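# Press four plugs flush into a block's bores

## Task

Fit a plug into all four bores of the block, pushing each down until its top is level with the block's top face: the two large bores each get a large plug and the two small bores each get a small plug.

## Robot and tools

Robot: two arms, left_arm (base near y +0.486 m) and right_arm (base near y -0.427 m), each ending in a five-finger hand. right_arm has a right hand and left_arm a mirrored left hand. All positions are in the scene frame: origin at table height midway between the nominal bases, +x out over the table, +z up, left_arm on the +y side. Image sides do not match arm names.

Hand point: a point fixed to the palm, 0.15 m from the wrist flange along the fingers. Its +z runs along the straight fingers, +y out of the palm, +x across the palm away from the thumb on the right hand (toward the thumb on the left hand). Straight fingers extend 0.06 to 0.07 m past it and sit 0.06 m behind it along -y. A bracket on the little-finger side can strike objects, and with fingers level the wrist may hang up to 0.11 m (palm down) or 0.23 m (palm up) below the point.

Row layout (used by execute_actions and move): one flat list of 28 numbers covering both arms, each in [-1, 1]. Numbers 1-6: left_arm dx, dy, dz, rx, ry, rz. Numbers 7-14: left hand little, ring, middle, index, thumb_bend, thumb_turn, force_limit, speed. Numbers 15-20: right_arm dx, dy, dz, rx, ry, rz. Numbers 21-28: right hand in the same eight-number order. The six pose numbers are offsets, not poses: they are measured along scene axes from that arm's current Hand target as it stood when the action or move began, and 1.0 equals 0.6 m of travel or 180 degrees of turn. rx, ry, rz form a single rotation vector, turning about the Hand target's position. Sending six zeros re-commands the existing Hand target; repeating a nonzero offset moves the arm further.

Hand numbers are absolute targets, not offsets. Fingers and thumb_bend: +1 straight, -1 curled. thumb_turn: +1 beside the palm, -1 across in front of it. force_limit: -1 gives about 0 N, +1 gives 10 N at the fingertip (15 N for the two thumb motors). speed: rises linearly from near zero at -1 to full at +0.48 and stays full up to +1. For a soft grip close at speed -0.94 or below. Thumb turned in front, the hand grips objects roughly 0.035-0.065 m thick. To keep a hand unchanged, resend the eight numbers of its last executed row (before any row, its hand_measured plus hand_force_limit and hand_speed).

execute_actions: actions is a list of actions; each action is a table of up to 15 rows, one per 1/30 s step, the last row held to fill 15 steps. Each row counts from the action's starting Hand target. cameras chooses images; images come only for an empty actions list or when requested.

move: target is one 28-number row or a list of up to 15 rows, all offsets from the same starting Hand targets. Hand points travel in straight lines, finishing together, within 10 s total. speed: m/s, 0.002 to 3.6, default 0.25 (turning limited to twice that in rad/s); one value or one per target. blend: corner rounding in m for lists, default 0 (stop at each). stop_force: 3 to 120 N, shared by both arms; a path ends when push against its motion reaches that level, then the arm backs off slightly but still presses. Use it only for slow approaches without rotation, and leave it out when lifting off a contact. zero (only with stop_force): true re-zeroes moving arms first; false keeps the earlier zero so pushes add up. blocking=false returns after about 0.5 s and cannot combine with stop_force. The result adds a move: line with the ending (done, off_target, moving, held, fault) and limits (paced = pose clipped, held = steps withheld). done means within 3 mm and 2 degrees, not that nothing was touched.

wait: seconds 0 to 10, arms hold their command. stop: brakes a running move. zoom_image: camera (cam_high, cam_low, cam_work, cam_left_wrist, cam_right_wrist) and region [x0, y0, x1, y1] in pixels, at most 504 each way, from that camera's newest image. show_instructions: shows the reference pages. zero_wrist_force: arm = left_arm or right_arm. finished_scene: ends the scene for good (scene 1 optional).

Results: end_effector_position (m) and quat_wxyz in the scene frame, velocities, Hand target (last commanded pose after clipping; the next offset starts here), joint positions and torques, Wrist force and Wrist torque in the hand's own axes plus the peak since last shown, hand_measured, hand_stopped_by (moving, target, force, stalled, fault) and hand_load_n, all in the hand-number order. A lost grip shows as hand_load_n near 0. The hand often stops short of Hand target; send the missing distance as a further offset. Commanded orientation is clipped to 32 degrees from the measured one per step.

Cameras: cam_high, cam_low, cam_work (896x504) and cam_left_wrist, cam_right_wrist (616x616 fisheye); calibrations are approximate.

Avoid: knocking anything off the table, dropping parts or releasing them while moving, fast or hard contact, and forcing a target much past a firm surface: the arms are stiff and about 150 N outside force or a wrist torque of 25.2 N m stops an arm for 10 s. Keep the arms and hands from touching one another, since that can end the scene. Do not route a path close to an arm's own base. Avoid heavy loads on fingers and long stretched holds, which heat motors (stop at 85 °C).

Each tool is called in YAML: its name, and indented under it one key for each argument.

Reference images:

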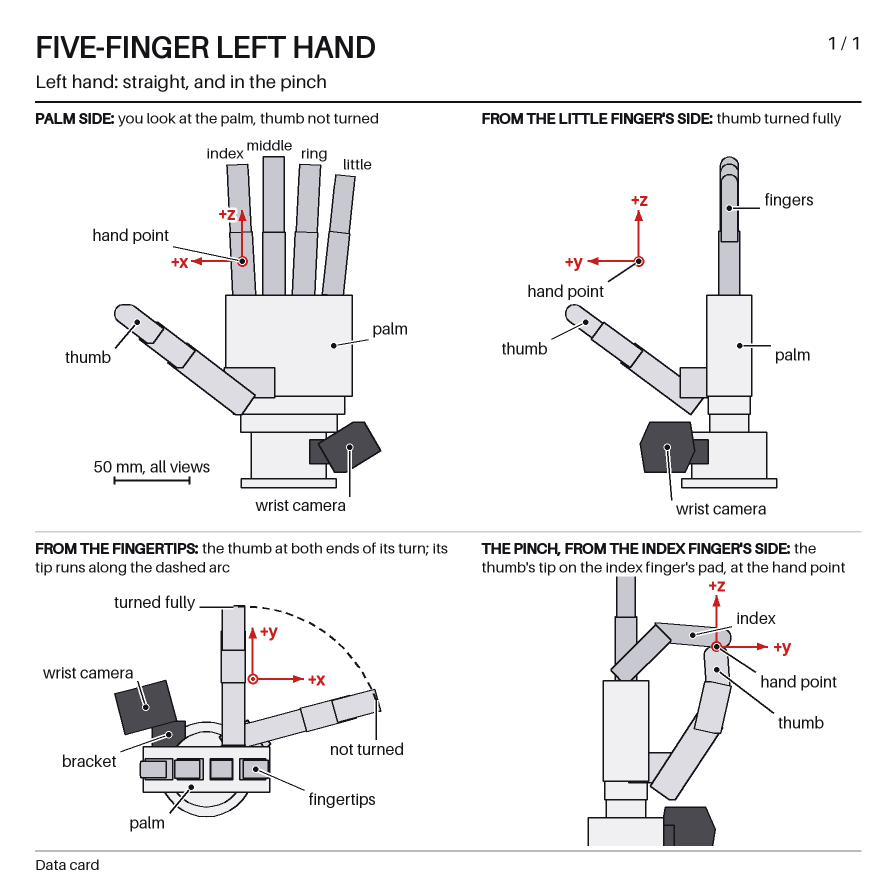

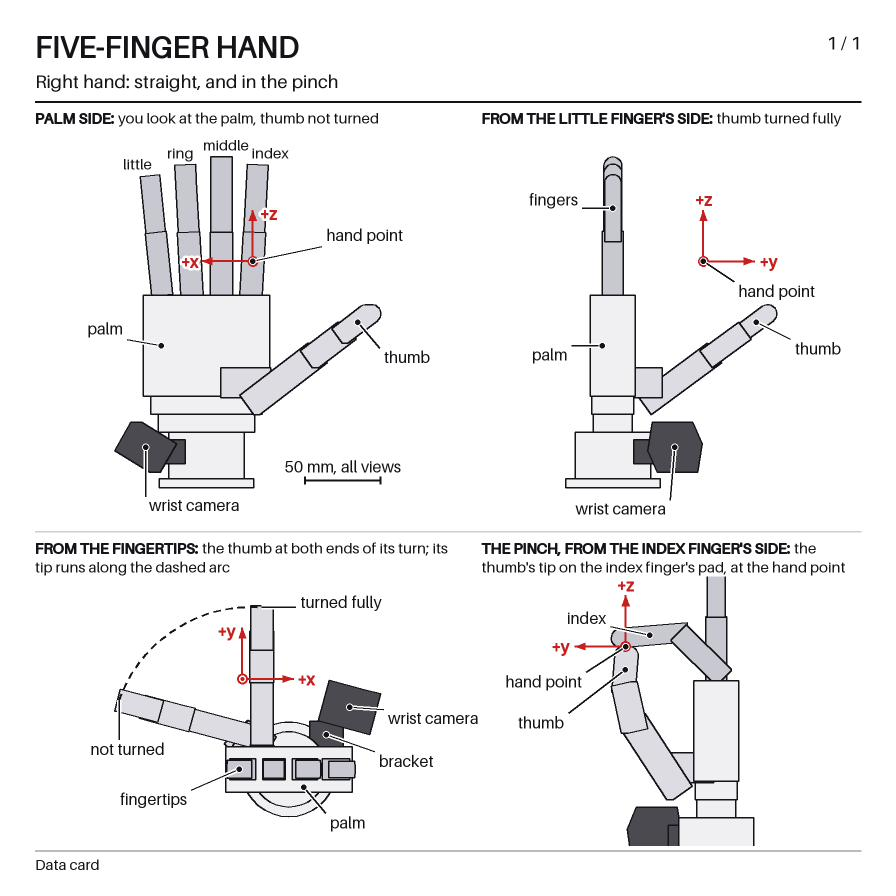

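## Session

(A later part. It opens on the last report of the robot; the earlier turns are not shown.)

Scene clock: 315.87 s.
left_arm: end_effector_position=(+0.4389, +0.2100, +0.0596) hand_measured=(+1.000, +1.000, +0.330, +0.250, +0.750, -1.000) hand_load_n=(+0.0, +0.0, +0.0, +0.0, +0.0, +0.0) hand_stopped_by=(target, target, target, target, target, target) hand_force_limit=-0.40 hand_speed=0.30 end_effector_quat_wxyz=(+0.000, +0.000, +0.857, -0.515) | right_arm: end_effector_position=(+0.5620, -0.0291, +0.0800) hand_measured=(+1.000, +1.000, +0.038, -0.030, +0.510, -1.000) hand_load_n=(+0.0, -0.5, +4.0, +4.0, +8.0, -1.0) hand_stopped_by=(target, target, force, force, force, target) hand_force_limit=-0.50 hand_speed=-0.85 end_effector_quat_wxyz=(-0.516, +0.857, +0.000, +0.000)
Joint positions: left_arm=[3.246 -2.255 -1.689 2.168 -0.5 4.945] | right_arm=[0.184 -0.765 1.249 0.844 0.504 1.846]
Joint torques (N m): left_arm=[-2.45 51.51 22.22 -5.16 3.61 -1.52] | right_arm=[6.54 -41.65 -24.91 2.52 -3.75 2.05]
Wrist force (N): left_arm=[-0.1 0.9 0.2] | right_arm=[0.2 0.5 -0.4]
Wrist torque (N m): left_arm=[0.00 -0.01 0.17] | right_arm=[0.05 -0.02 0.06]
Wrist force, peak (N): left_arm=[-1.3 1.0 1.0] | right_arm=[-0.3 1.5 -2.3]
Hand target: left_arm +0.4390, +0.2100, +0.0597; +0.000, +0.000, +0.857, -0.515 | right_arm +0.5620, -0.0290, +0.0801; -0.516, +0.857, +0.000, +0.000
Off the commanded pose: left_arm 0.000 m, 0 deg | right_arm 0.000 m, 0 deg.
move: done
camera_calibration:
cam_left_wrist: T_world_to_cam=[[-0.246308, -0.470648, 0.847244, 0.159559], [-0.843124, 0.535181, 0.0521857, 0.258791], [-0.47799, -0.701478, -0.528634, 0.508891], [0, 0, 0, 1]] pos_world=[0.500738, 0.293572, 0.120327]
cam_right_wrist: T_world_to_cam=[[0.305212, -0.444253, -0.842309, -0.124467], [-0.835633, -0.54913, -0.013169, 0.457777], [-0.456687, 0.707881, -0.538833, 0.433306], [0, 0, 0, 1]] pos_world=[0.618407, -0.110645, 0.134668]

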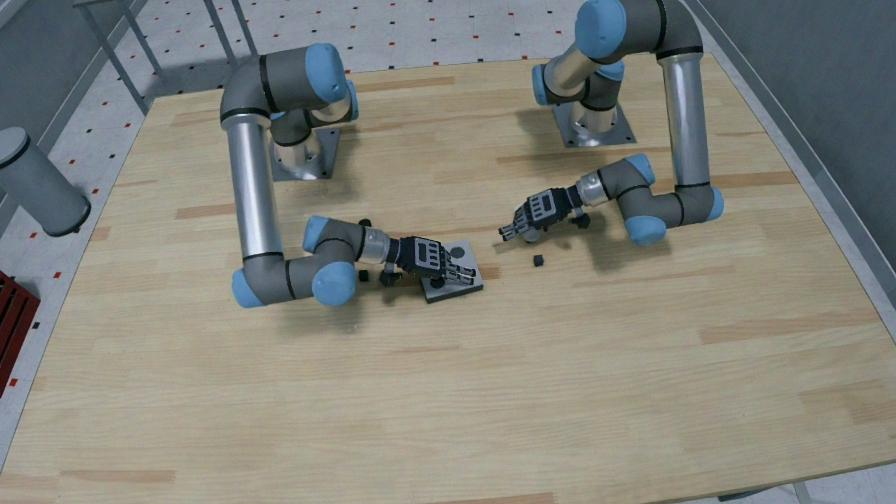

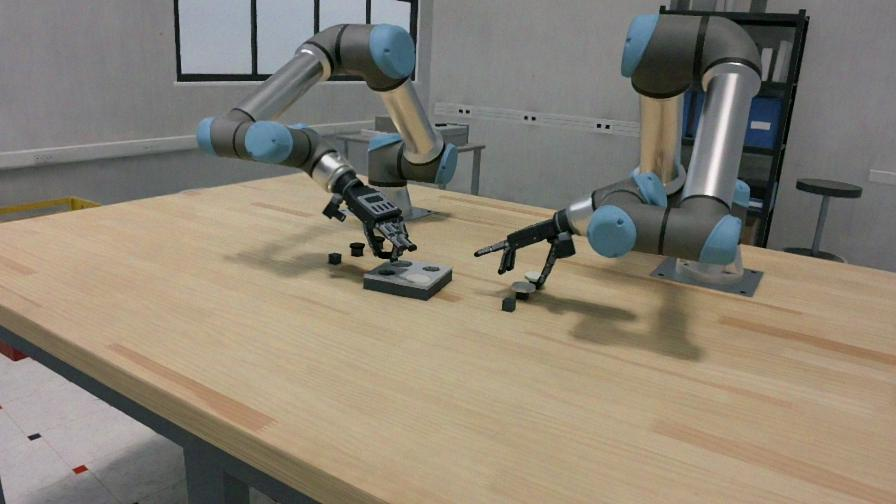

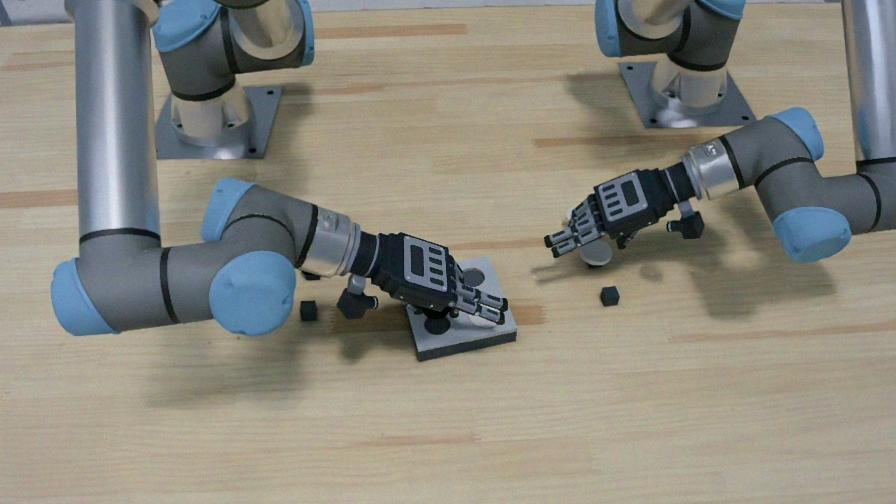

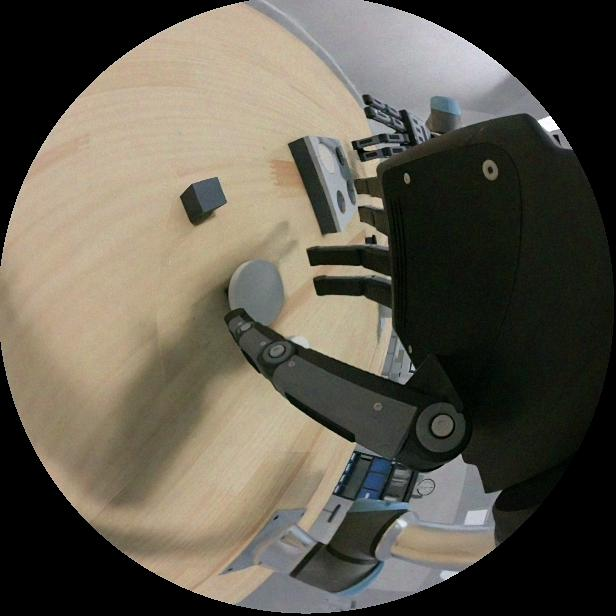

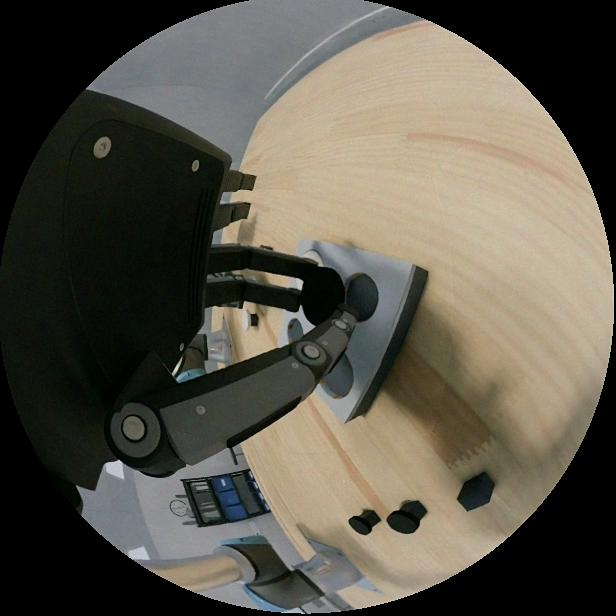

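move:
  target: [-0.0027,-0.0022,-0.0378,0,0,0,1,1,0.33,0.25,0.75,-1,-0.4,0.3,0.0015,0.001,-0.0418,0,0,0,1,1,-0.06,-0.07,0.45,-1,-0.5,-0.85]
  speed: 0.04
  stop_force: 6
  cameras: ["cam_low","cam_work","cam_left_wrist","cam_right_wrist"]

zoom_image:
  camera: "cam_work"
  region: [410, 295, 470, 340]

zoom_image:
  camera: "cam_low"
  region: [370, 250, 420, 290]

zoom_image:
  camera: "cam_right_wrist"
  region: [270, 220, 420, 370]

zoom_image:
  camera: "cam_left_wrist"
  region: [200, 200, 400, 400]

Scene clock: 333.33 s.
left_arm: end_effector_position=(+0.4374, +0.2086, +0.0370) hand_measured=(+1.000, +1.000, +0.330, +0.250, +0.750, -1.000) hand_load_n=(+0.0, +0.0, +0.0, +0.0, +0.0, +0.0) hand_stopped_by=(target, target, target, target, target, target) hand_force_limit=-0.40 hand_speed=0.30 end_effector_quat_wxyz=(+0.000, +0.000, +0.857, -0.515) | right_arm: end_effector_position=(+0.5629, -0.0284, +0.0550) hand_measured=(+1.000, +1.000, +0.038, -0.030, +0.510, -1.000) hand_load_n=(+0.0, +0.0, +4.5, +4.5, +8.0, -0.5) hand_stopped_by=(target, target, force, force, force, target) hand_force_limit=-0.50 hand_speed=-0.85 end_effector_quat_wxyz=(-0.516, +0.857, +0.000, +0.000)
Joint positions: left_arm=[3.243 -2.291 -1.698 2.219 -0.5 4.94] | right_arm=[0.185 -0.733 1.26 0.799 0.504 1.849]
Joint torques (N m): left_arm=[1.63 52.29 21.8 -5.46 2.73 1.28] | right_arm=[7.53 -52.25 -24.47 4.16 1.14 1.49]
Wrist force (N): left_arm=[-0.4 0.8 0.4] | right_arm=[0.2 0.6 -0.6]
Wrist torque (N m): left_arm=[-0.02 0.03 0.20] | right_arm=[0.06 -0.02 -0.01]
Wrist force, peak (N): left_arm=[-0.4 1.3 0.4] | right_arm=[0.1 1.3 -0.4]
Hand target: left_arm +0.4374, +0.2086, +0.0370; +0.000, +0.000, +0.857, -0.515 | right_arm +0.5629, -0.0284, +0.0550; -0.516, +0.857, +0.000, +0.000
Off the commanded pose: left_arm 0.000 m, 0 deg | right_arm 0.000 m, 0 deg.
move: done
camera_calibration:
cam_left_wrist: T_world_to_cam=[[-0.246563, -0.470598, 0.847198, 0.177817], [-0.843108, 0.53523, 0.0519348, 0.259319], [-0.477886, -0.701474, -0.528733, 0.495224], [0, 0, 0, 1]] pos_world=[0.499138, 0.292272, 0.0977277]
cam_right_wrist: T_world_to_cam=[[0.305154, -0.44416, -0.842379, -0.145436], [-0.835658, -0.549091, -0.013201, 0.458607], [-0.45668, 0.707969, -0.538724, 0.419743], [0, 0, 0, 1]] pos_world=[0.619307, -0.109945, 0.109668]
Images, in order (width x height): cam_low 896x504, cam_work 896x504, cam_left_wrist 616x616, cam_right_wrist 616x616.

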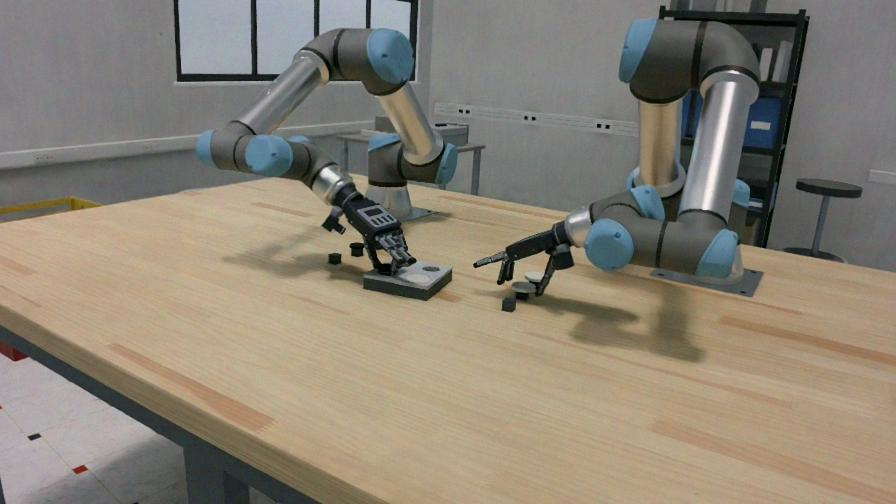

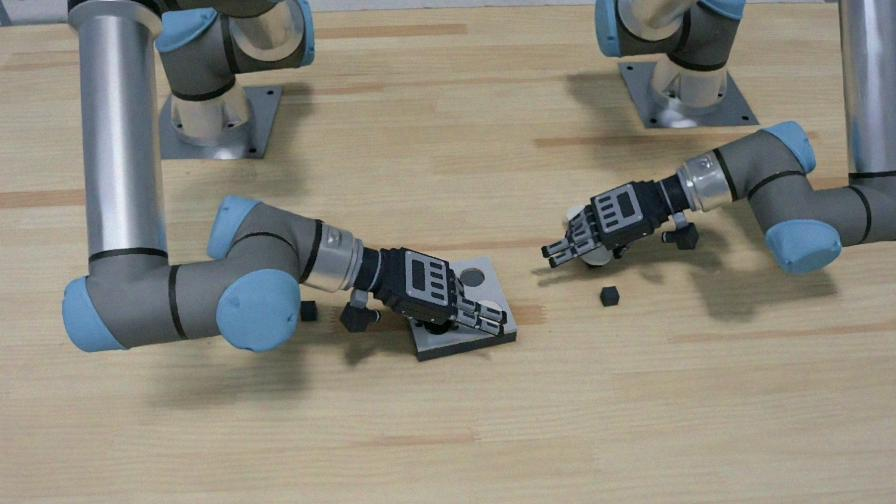

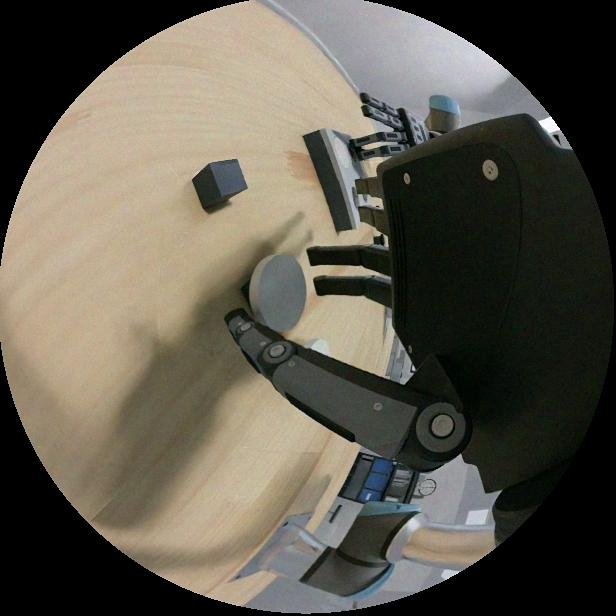

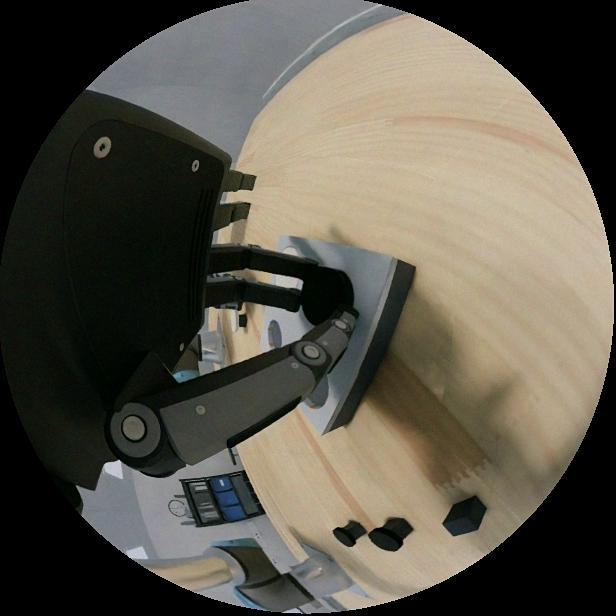

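Scaled by 8.400 from the camera's 896x504 image, which has a finer 1280x720 frame.

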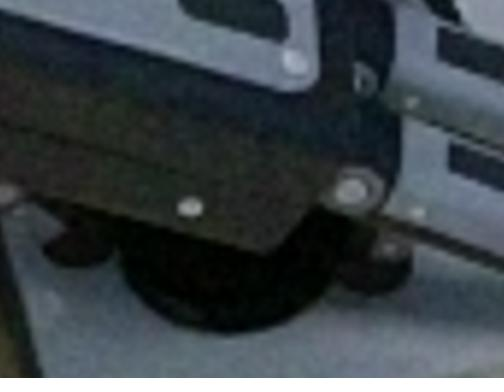

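Scaled by 10.080 from the camera's 896x504 image, which has a finer 1280x720 frame.

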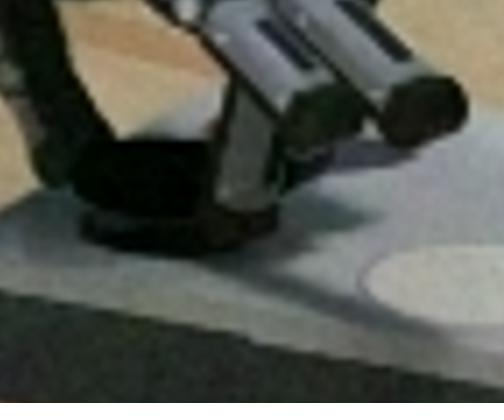

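Scaled by 3.360 from the camera's 616x616 image, which has a finer 880x880 frame.

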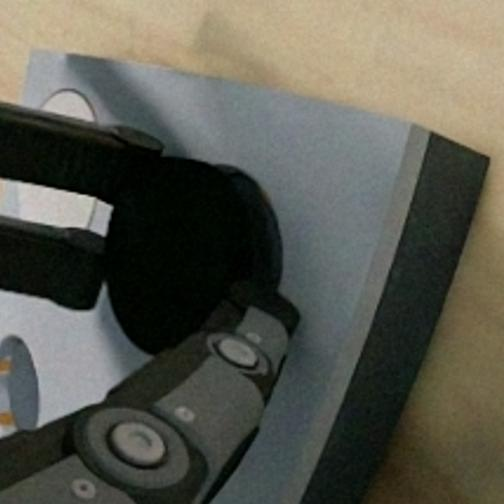

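Scaled by 2.520 from the camera's 616x616 image, which has a finer 880x880 frame.

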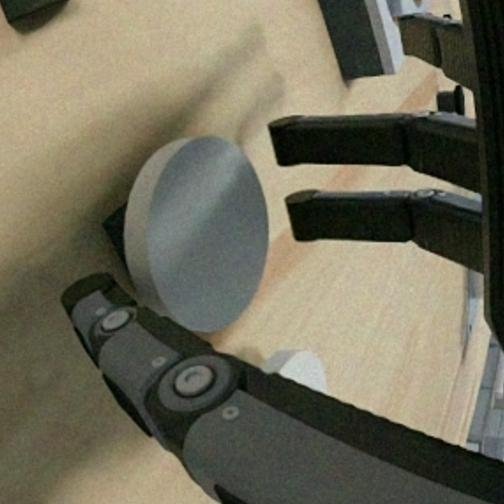

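zoom_image:
  camera: "cam_work"
  region: [420, 310, 460, 340]

zoom_image:
  camera: "cam_low"
  region: [374, 260, 402, 281]

zoom_image:
  camera: "cam_right_wrist"
  region: [295, 260, 365, 330]

Scaled by 12.600 from the camera's 896x504 image, which has a finer 1280x720 frame.

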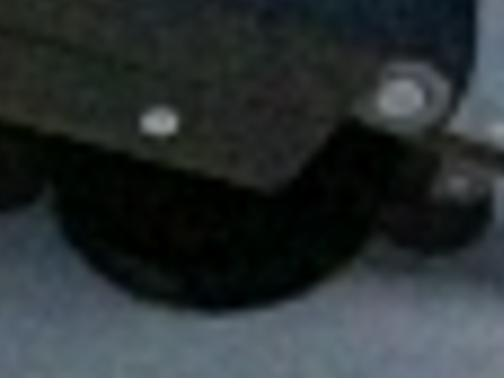

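Scaled by 18.000 from the camera's 896x504 image, which has a finer 1280x720 frame.

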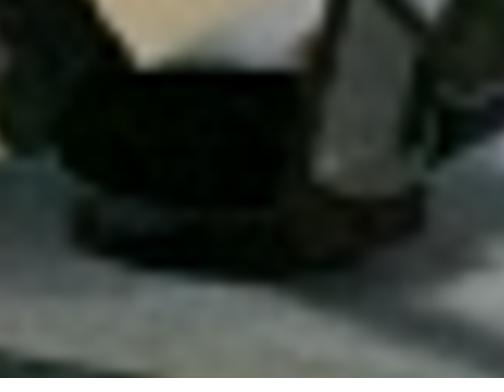

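Scaled by 7.200 from the camera's 616x616 image, which has a finer 880x880 frame.

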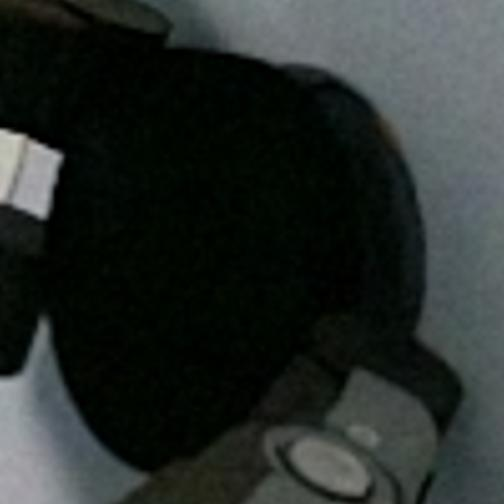

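move:
  target: [0,0,0,0,0,0,1,1,0.12,0.02,0.55,-1,-0.6,-0.6,0,0.0013,-0.0083,0,0,0,1,1,-0.06,-0.07,0.45,-1,-0.5,-0.85]
  speed: 0.01
  stop_force: 4

move:
  target: [0,0,0,0,0,0,1,1,0.05,0.02,0.55,-1,-0.4,-0.85,0,0,0,0,0,0,1,1,-0.06,-0.07,0.45,-1,-0.5,-0.85]
  speed: 0.05
  cameras: ["cam_low","cam_work","cam_left_wrist","cam_right_wrist"]

zoom_image:
  camera: "cam_work"
  region: [410, 300, 470, 345]

zoom_image:
  camera: "cam_low"
  region: [374, 260, 402, 281]

zoom_image:
  camera: "cam_right_wrist"
  region: [295, 260, 365, 330]

zoom_image:
  camera: "cam_left_wrist"
  region: [200, 200, 400, 400]

Scene clock: 375.60 s.
left_arm: end_effector_position=(+0.4374, +0.2086, +0.0370) hand_measured=(+1.000, +1.000, +0.120, +0.070, +0.658, -1.000) hand_load_n=(+0.0, +0.0, +0.0, +2.5, +3.0, +0.0) hand_stopped_by=(target, target, target, force, force, target) hand_force_limit=-0.60 hand_speed=-0.60 end_effector_quat_wxyz=(+0.000, +0.000, +0.857, -0.515) | right_arm: end_effector_position=(+0.5629, -0.0277, +0.0508) hand_measured=(+1.000, +1.000, +0.038, -0.030, +0.510, -1.000) hand_load_n=(-0.5, +0.0, +3.0, +4.0, +8.5, -0.5) hand_stopped_by=(target, target, force, force, force, target) hand_force_limit=-0.50 hand_speed=-0.85 end_effector_quat_wxyz=(-0.516, +0.857, +0.000, +0.000)
Joint positions: left_arm=[3.243 -2.291 -1.698 2.219 -0.5 4.94] | right_arm=[0.186 -0.728 1.262 0.79 0.504 1.851]
Joint torques (N m): left_arm=[2.33 51.97 21.21 -4.64 -0.37 1.17] | right_arm=[-11.44 -49.71 -22.47 4 1.45 -2.71]
Wrist force (N): left_arm=[-0.5 0.9 0.3] | right_arm=[1.2 -4.7 -3.9]
Wrist torque (N m): left_arm=[-0.01 0.06 0.18] | right_arm=[0.00 0.14 -0.17]
Wrist force, peak (N): left_arm=[-0.6 1.2 0.3] | right_arm=[0.6 -11.2 -7.4]
Hand target: left_arm +0.4374, +0.2086, +0.0370; +0.000, +0.000, +0.857, -0.515 | right_arm +0.5629, -0.0277, +0.0509; -0.516, +0.857, +0.000, +0.000 (not the last commanded pose)
Off the commanded pose: left_arm 0.000 m, 0 deg | right_arm 0.001 m, 0 deg.
move: contact (right_arm)

Scene clock: 376.10 s.
left_arm: end_effector_position=(+0.4374, +0.2086, +0.0370) hand_measured=(+1.000, +1.000, +0.096, +0.070, +0.658, -1.000) hand_load_n=(+0.0, +0.0, +7.5, +0.5, +8.0, +0.0) hand_stopped_by=(target, target, force, force, force, target) hand_force_limit=-0.40 hand_speed=-0.85 end_effector_quat_wxyz=(+0.000, +0.000, +0.857, -0.515) | right_arm: end_effector_position=(+0.5629, -0.0277, +0.0509) hand_measured=(+1.000, +1.000, +0.038, -0.030, +0.510, -1.000) hand_load_n=(+0.0, +0.0, +3.5, +4.0, +8.5, -0.5) hand_stopped_by=(target, target, force, force, force, target) hand_force_limit=-0.50 hand_speed=-0.85 end_effector_quat_wxyz=(-0.516, +0.857, +0.000, +0.000)
Joint positions: left_arm=[3.243 -2.291 -1.698 2.219 -0.5 4.94] | right_arm=[0.186 -0.728 1.262 0.79 0.504 1.851]
Joint torques (N m): left_arm=[2.03 50.48 20.29 -4.56 -0.43 1.21] | right_arm=[-12.45 -49.09 -23.38 3.91 1.38 -2.75]
Wrist force (N): left_arm=[-0.4 -0.9 -0.6] | right_arm=[1.0 -4.8 -3.9]
Wrist torque (N m): left_arm=[-0.05 0.03 0.22] | right_arm=[0.02 0.10 -0.15]
Wrist force, peak (N): left_arm=[-0.2 -1.3 -0.7] | right_arm=[1.4 -4.9 -4.2]
Hand target: left_arm +0.4374, +0.2086, +0.0370; +0.000, +0.000, +0.857, -0.515 | right_arm +0.5629, -0.0277, +0.0509; -0.516, +0.857, +0.000, +0.000
Off the commanded pose: left_arm 0.000 m, 0 deg | right_arm 0.000 m, 0 deg.
move: done
camera_calibration:
cam_left_wrist: T_world_to_cam=[[-0.246523, -0.470623, 0.847196, 0.177805], [-0.84312, 0.535208, 0.0519747, 0.259327], [-0.477887, -0.701474, -0.528733, 0.495224], [0, 0, 0, 1]] pos_world=[0.499138, 0.292272, 0.0977276]
cam_right_wrist: T_world_to_cam=[[0.305224, -0.444115, -0.842378, -0.148661], [-0.835632, -0.549129, -0.0132697, 0.458869], [-0.456681, 0.707968, -0.538724, 0.41711], [0, 0, 0, 1]] pos_world=[0.619307, -0.109345, 0.105568]
Images, in order (width x height): cam_low 896x504, cam_work 896x504, cam_left_wrist 616x616, cam_right_wrist 616x616.

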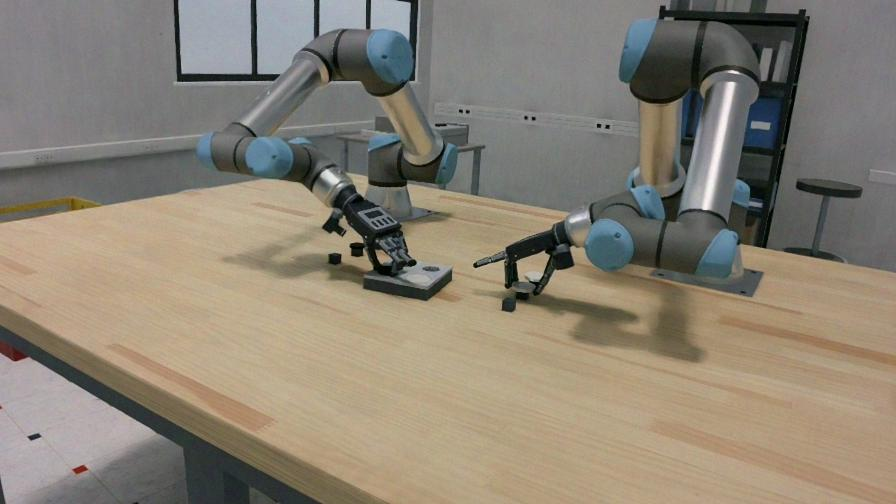

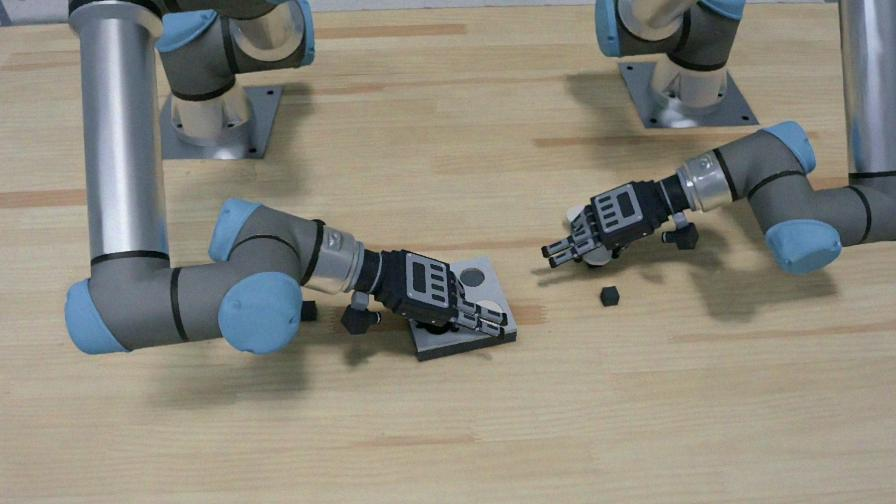

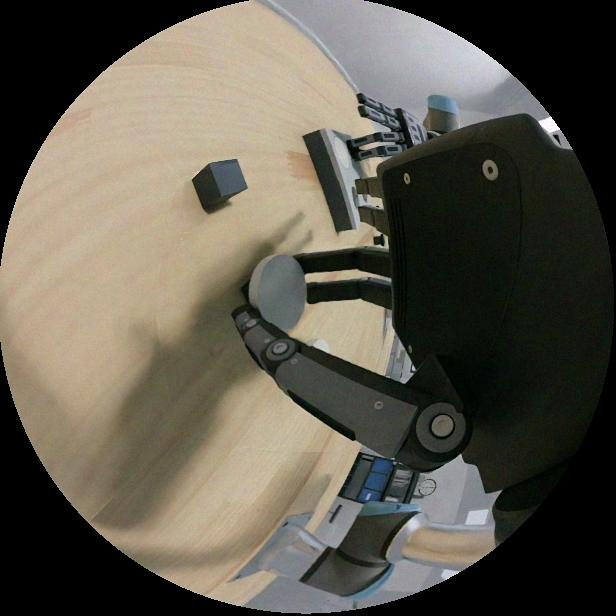

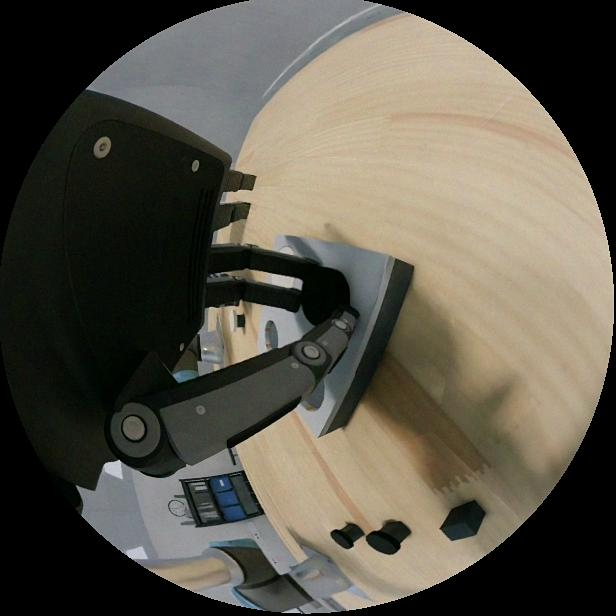

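Scaled by 8.400 from the camera's 896x504 image, which has a finer 1280x720 frame.

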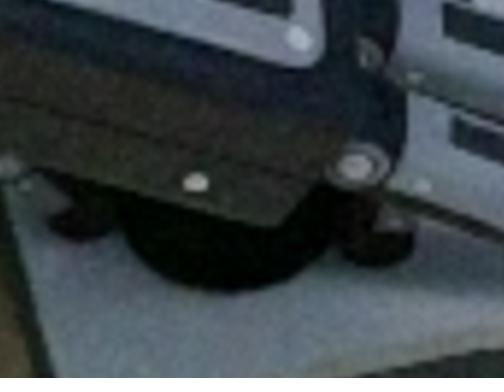

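Scaled by 18.000 from the camera's 896x504 image, which has a finer 1280x720 frame.

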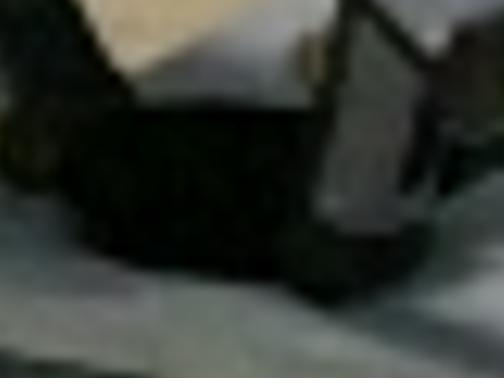

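Scaled by 7.200 from the camera's 616x616 image, which has a finer 880x880 frame.

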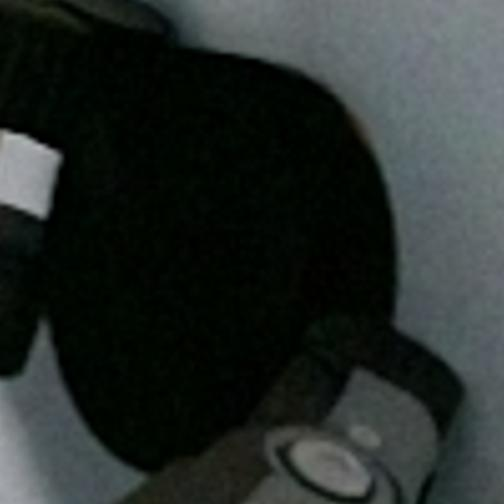

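Scaled by 2.520 from the camera's 616x616 image, which has a finer 880x880 frame.

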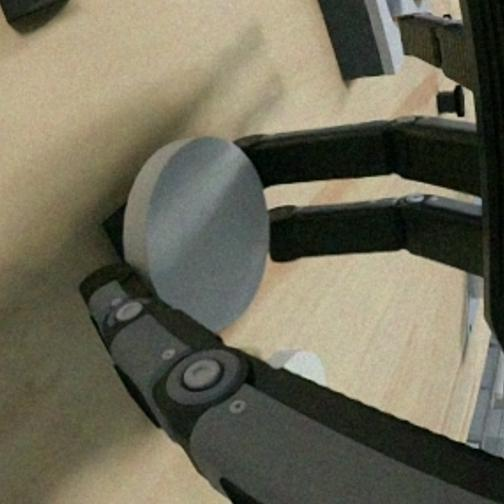

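move:
  target: [0,0,0,0,0,0,1,1,0.05,-0.03,0.55,-1,-0.5,-0.85,0,0,0,0,0,0,1,1,0.068,0.0,0.55,-1,-0.5,-0.9]
  speed: 0.05
  cameras: ["cam_low","cam_work","cam_left_wrist","cam_right_wrist"]

zoom_image:
  camera: "cam_work"
  region: [410, 300, 470, 345]

zoom_image:
  camera: "cam_low"
  region: [374, 260, 402, 281]

zoom_image:
  camera: "cam_right_wrist"
  region: [295, 260, 365, 330]

Scene clock: 383.93 s.
left_arm: end_effector_position=(+0.4374, +0.2086, +0.0370) hand_measured=(+1.000, +1.000, +0.096, +0.058, +0.658, -1.000) hand_load_n=(+0.0, +0.0, +6.0, +3.0, +9.0, +0.0) hand_stopped_by=(target, target, force, force, force, target) hand_force_limit=-0.50 hand_speed=-0.85 end_effector_quat_wxyz=(+0.000, +0.000, +0.857, -0.515) | right_arm: end_effector_position=(+0.5629, -0.0278, +0.0509) hand_measured=(+1.000, +1.000, +0.066, +0.000, +0.548, -1.000) hand_load_n=(+0.0, +0.0, -7.5, +0.0, -2.0, +0.0) hand_stopped_by=(target, target, target, target, target, target) hand_force_limit=-0.50 hand_speed=-0.90 end_effector_quat_wxyz=(-0.516, +0.857, +0.000, +0.000)
Joint positions: left_arm=[3.243 -2.291 -1.698 2.219 -0.5 4.94] | right_arm=[0.186 -0.728 1.262 0.79 0.504 1.851]
Joint torques (N m): left_arm=[2.24 40.15 17.67 -2.82 -0.51 1.19] | right_arm=[-7.39 -48.14 -23.85 3.03 1.5 -2.79]
Wrist force (N): left_arm=[-0.4 -1.5 -0.4] | right_arm=[-0.1 -5.5 -6.9]
Wrist torque (N m): left_arm=[-0.05 0.05 0.22] | right_arm=[-0.07 0.16 -0.16]
Wrist force, peak (N): left_arm=[-0.1 -1.9 -0.7] | right_arm=[0.1 -4.4 -8.0]
Hand target: left_arm +0.4374, +0.2086, +0.0370; +0.000, +0.000, +0.857, -0.515 | right_arm +0.5629, -0.0277, +0.0509; -0.516, +0.857, +0.000, +0.000
Off the commanded pose: left_arm 0.000 m, 0 deg | right_arm 0.000 m, 0 deg.
move: done
camera_calibration:
cam_left_wrist: T_world_to_cam=[[-0.246523, -0.470623, 0.847196, 0.177805], [-0.84312, 0.535208, 0.0519747, 0.259327], [-0.477887, -0.701474, -0.528733, 0.495224], [0, 0, 0, 1]] pos_world=[0.499138, 0.292272, 0.0977276]
cam_right_wrist: T_world_to_cam=[[0.305213, -0.444154, -0.842361, -0.148661], [-0.83568, -0.549056, -0.01329, 0.458909], [-0.456601, 0.708, -0.53875, 0.417067], [0, 0, 0, 1]] pos_world=[0.619307, -0.109345, 0.105568]
Images, in order (width x height): cam_low 896x504, cam_work 896x504, cam_left_wrist 616x616, cam_right_wrist 616x616.

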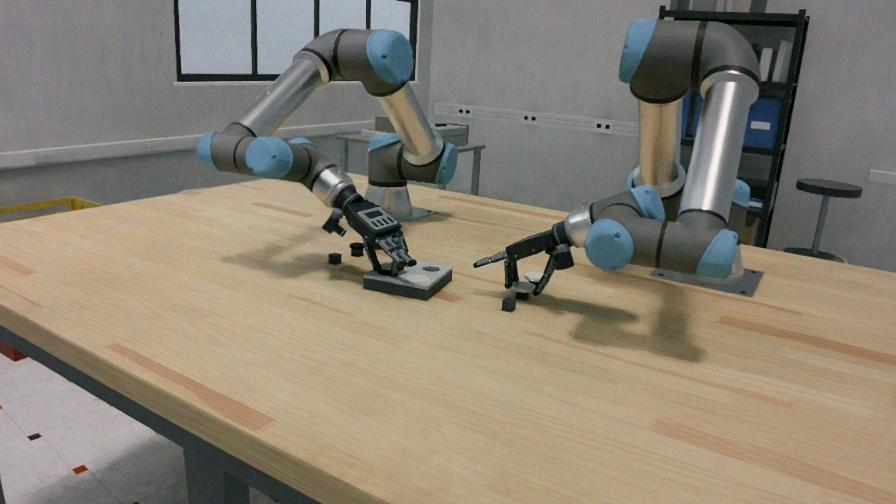

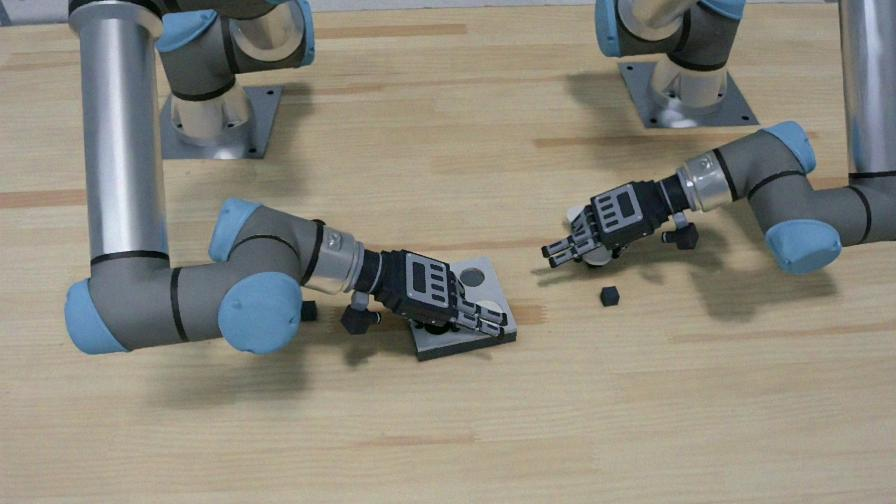

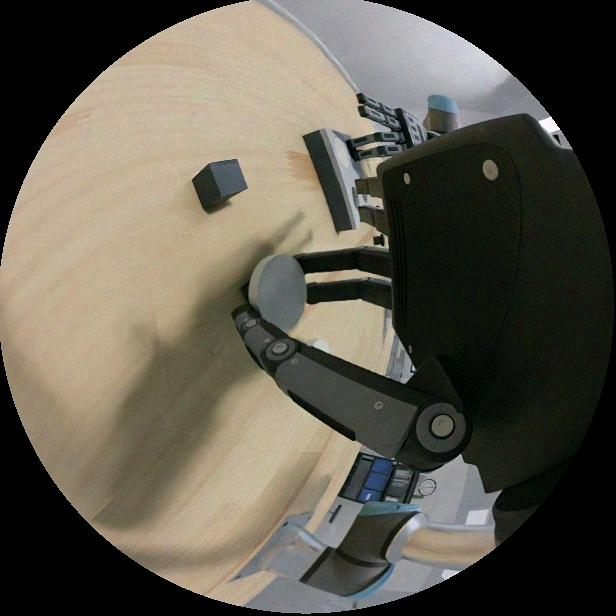

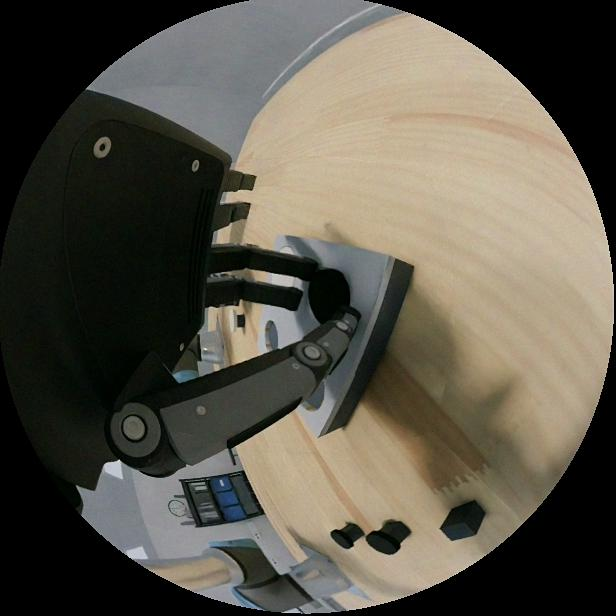

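Scaled by 8.400 from the camera's 896x504 image, which has a finer 1280x720 frame.

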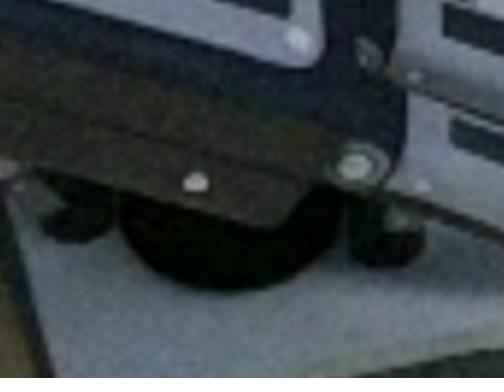

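Scaled by 18.000 from the camera's 896x504 image, which has a finer 1280x720 frame.

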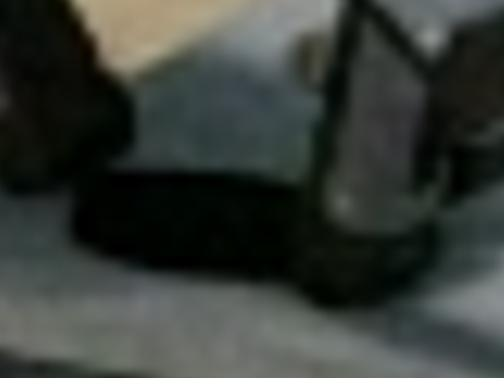

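Scaled by 7.200 from the camera's 616x616 image, which has a finer 880x880 frame.

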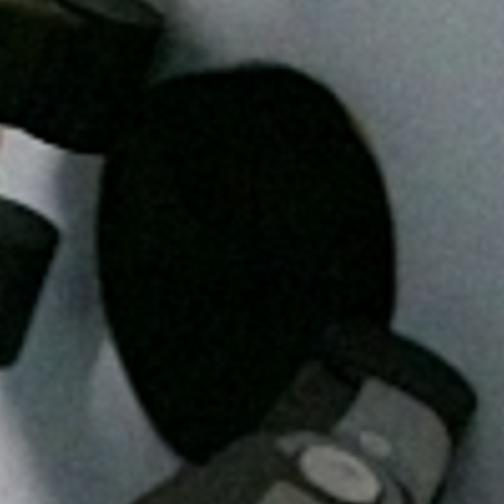

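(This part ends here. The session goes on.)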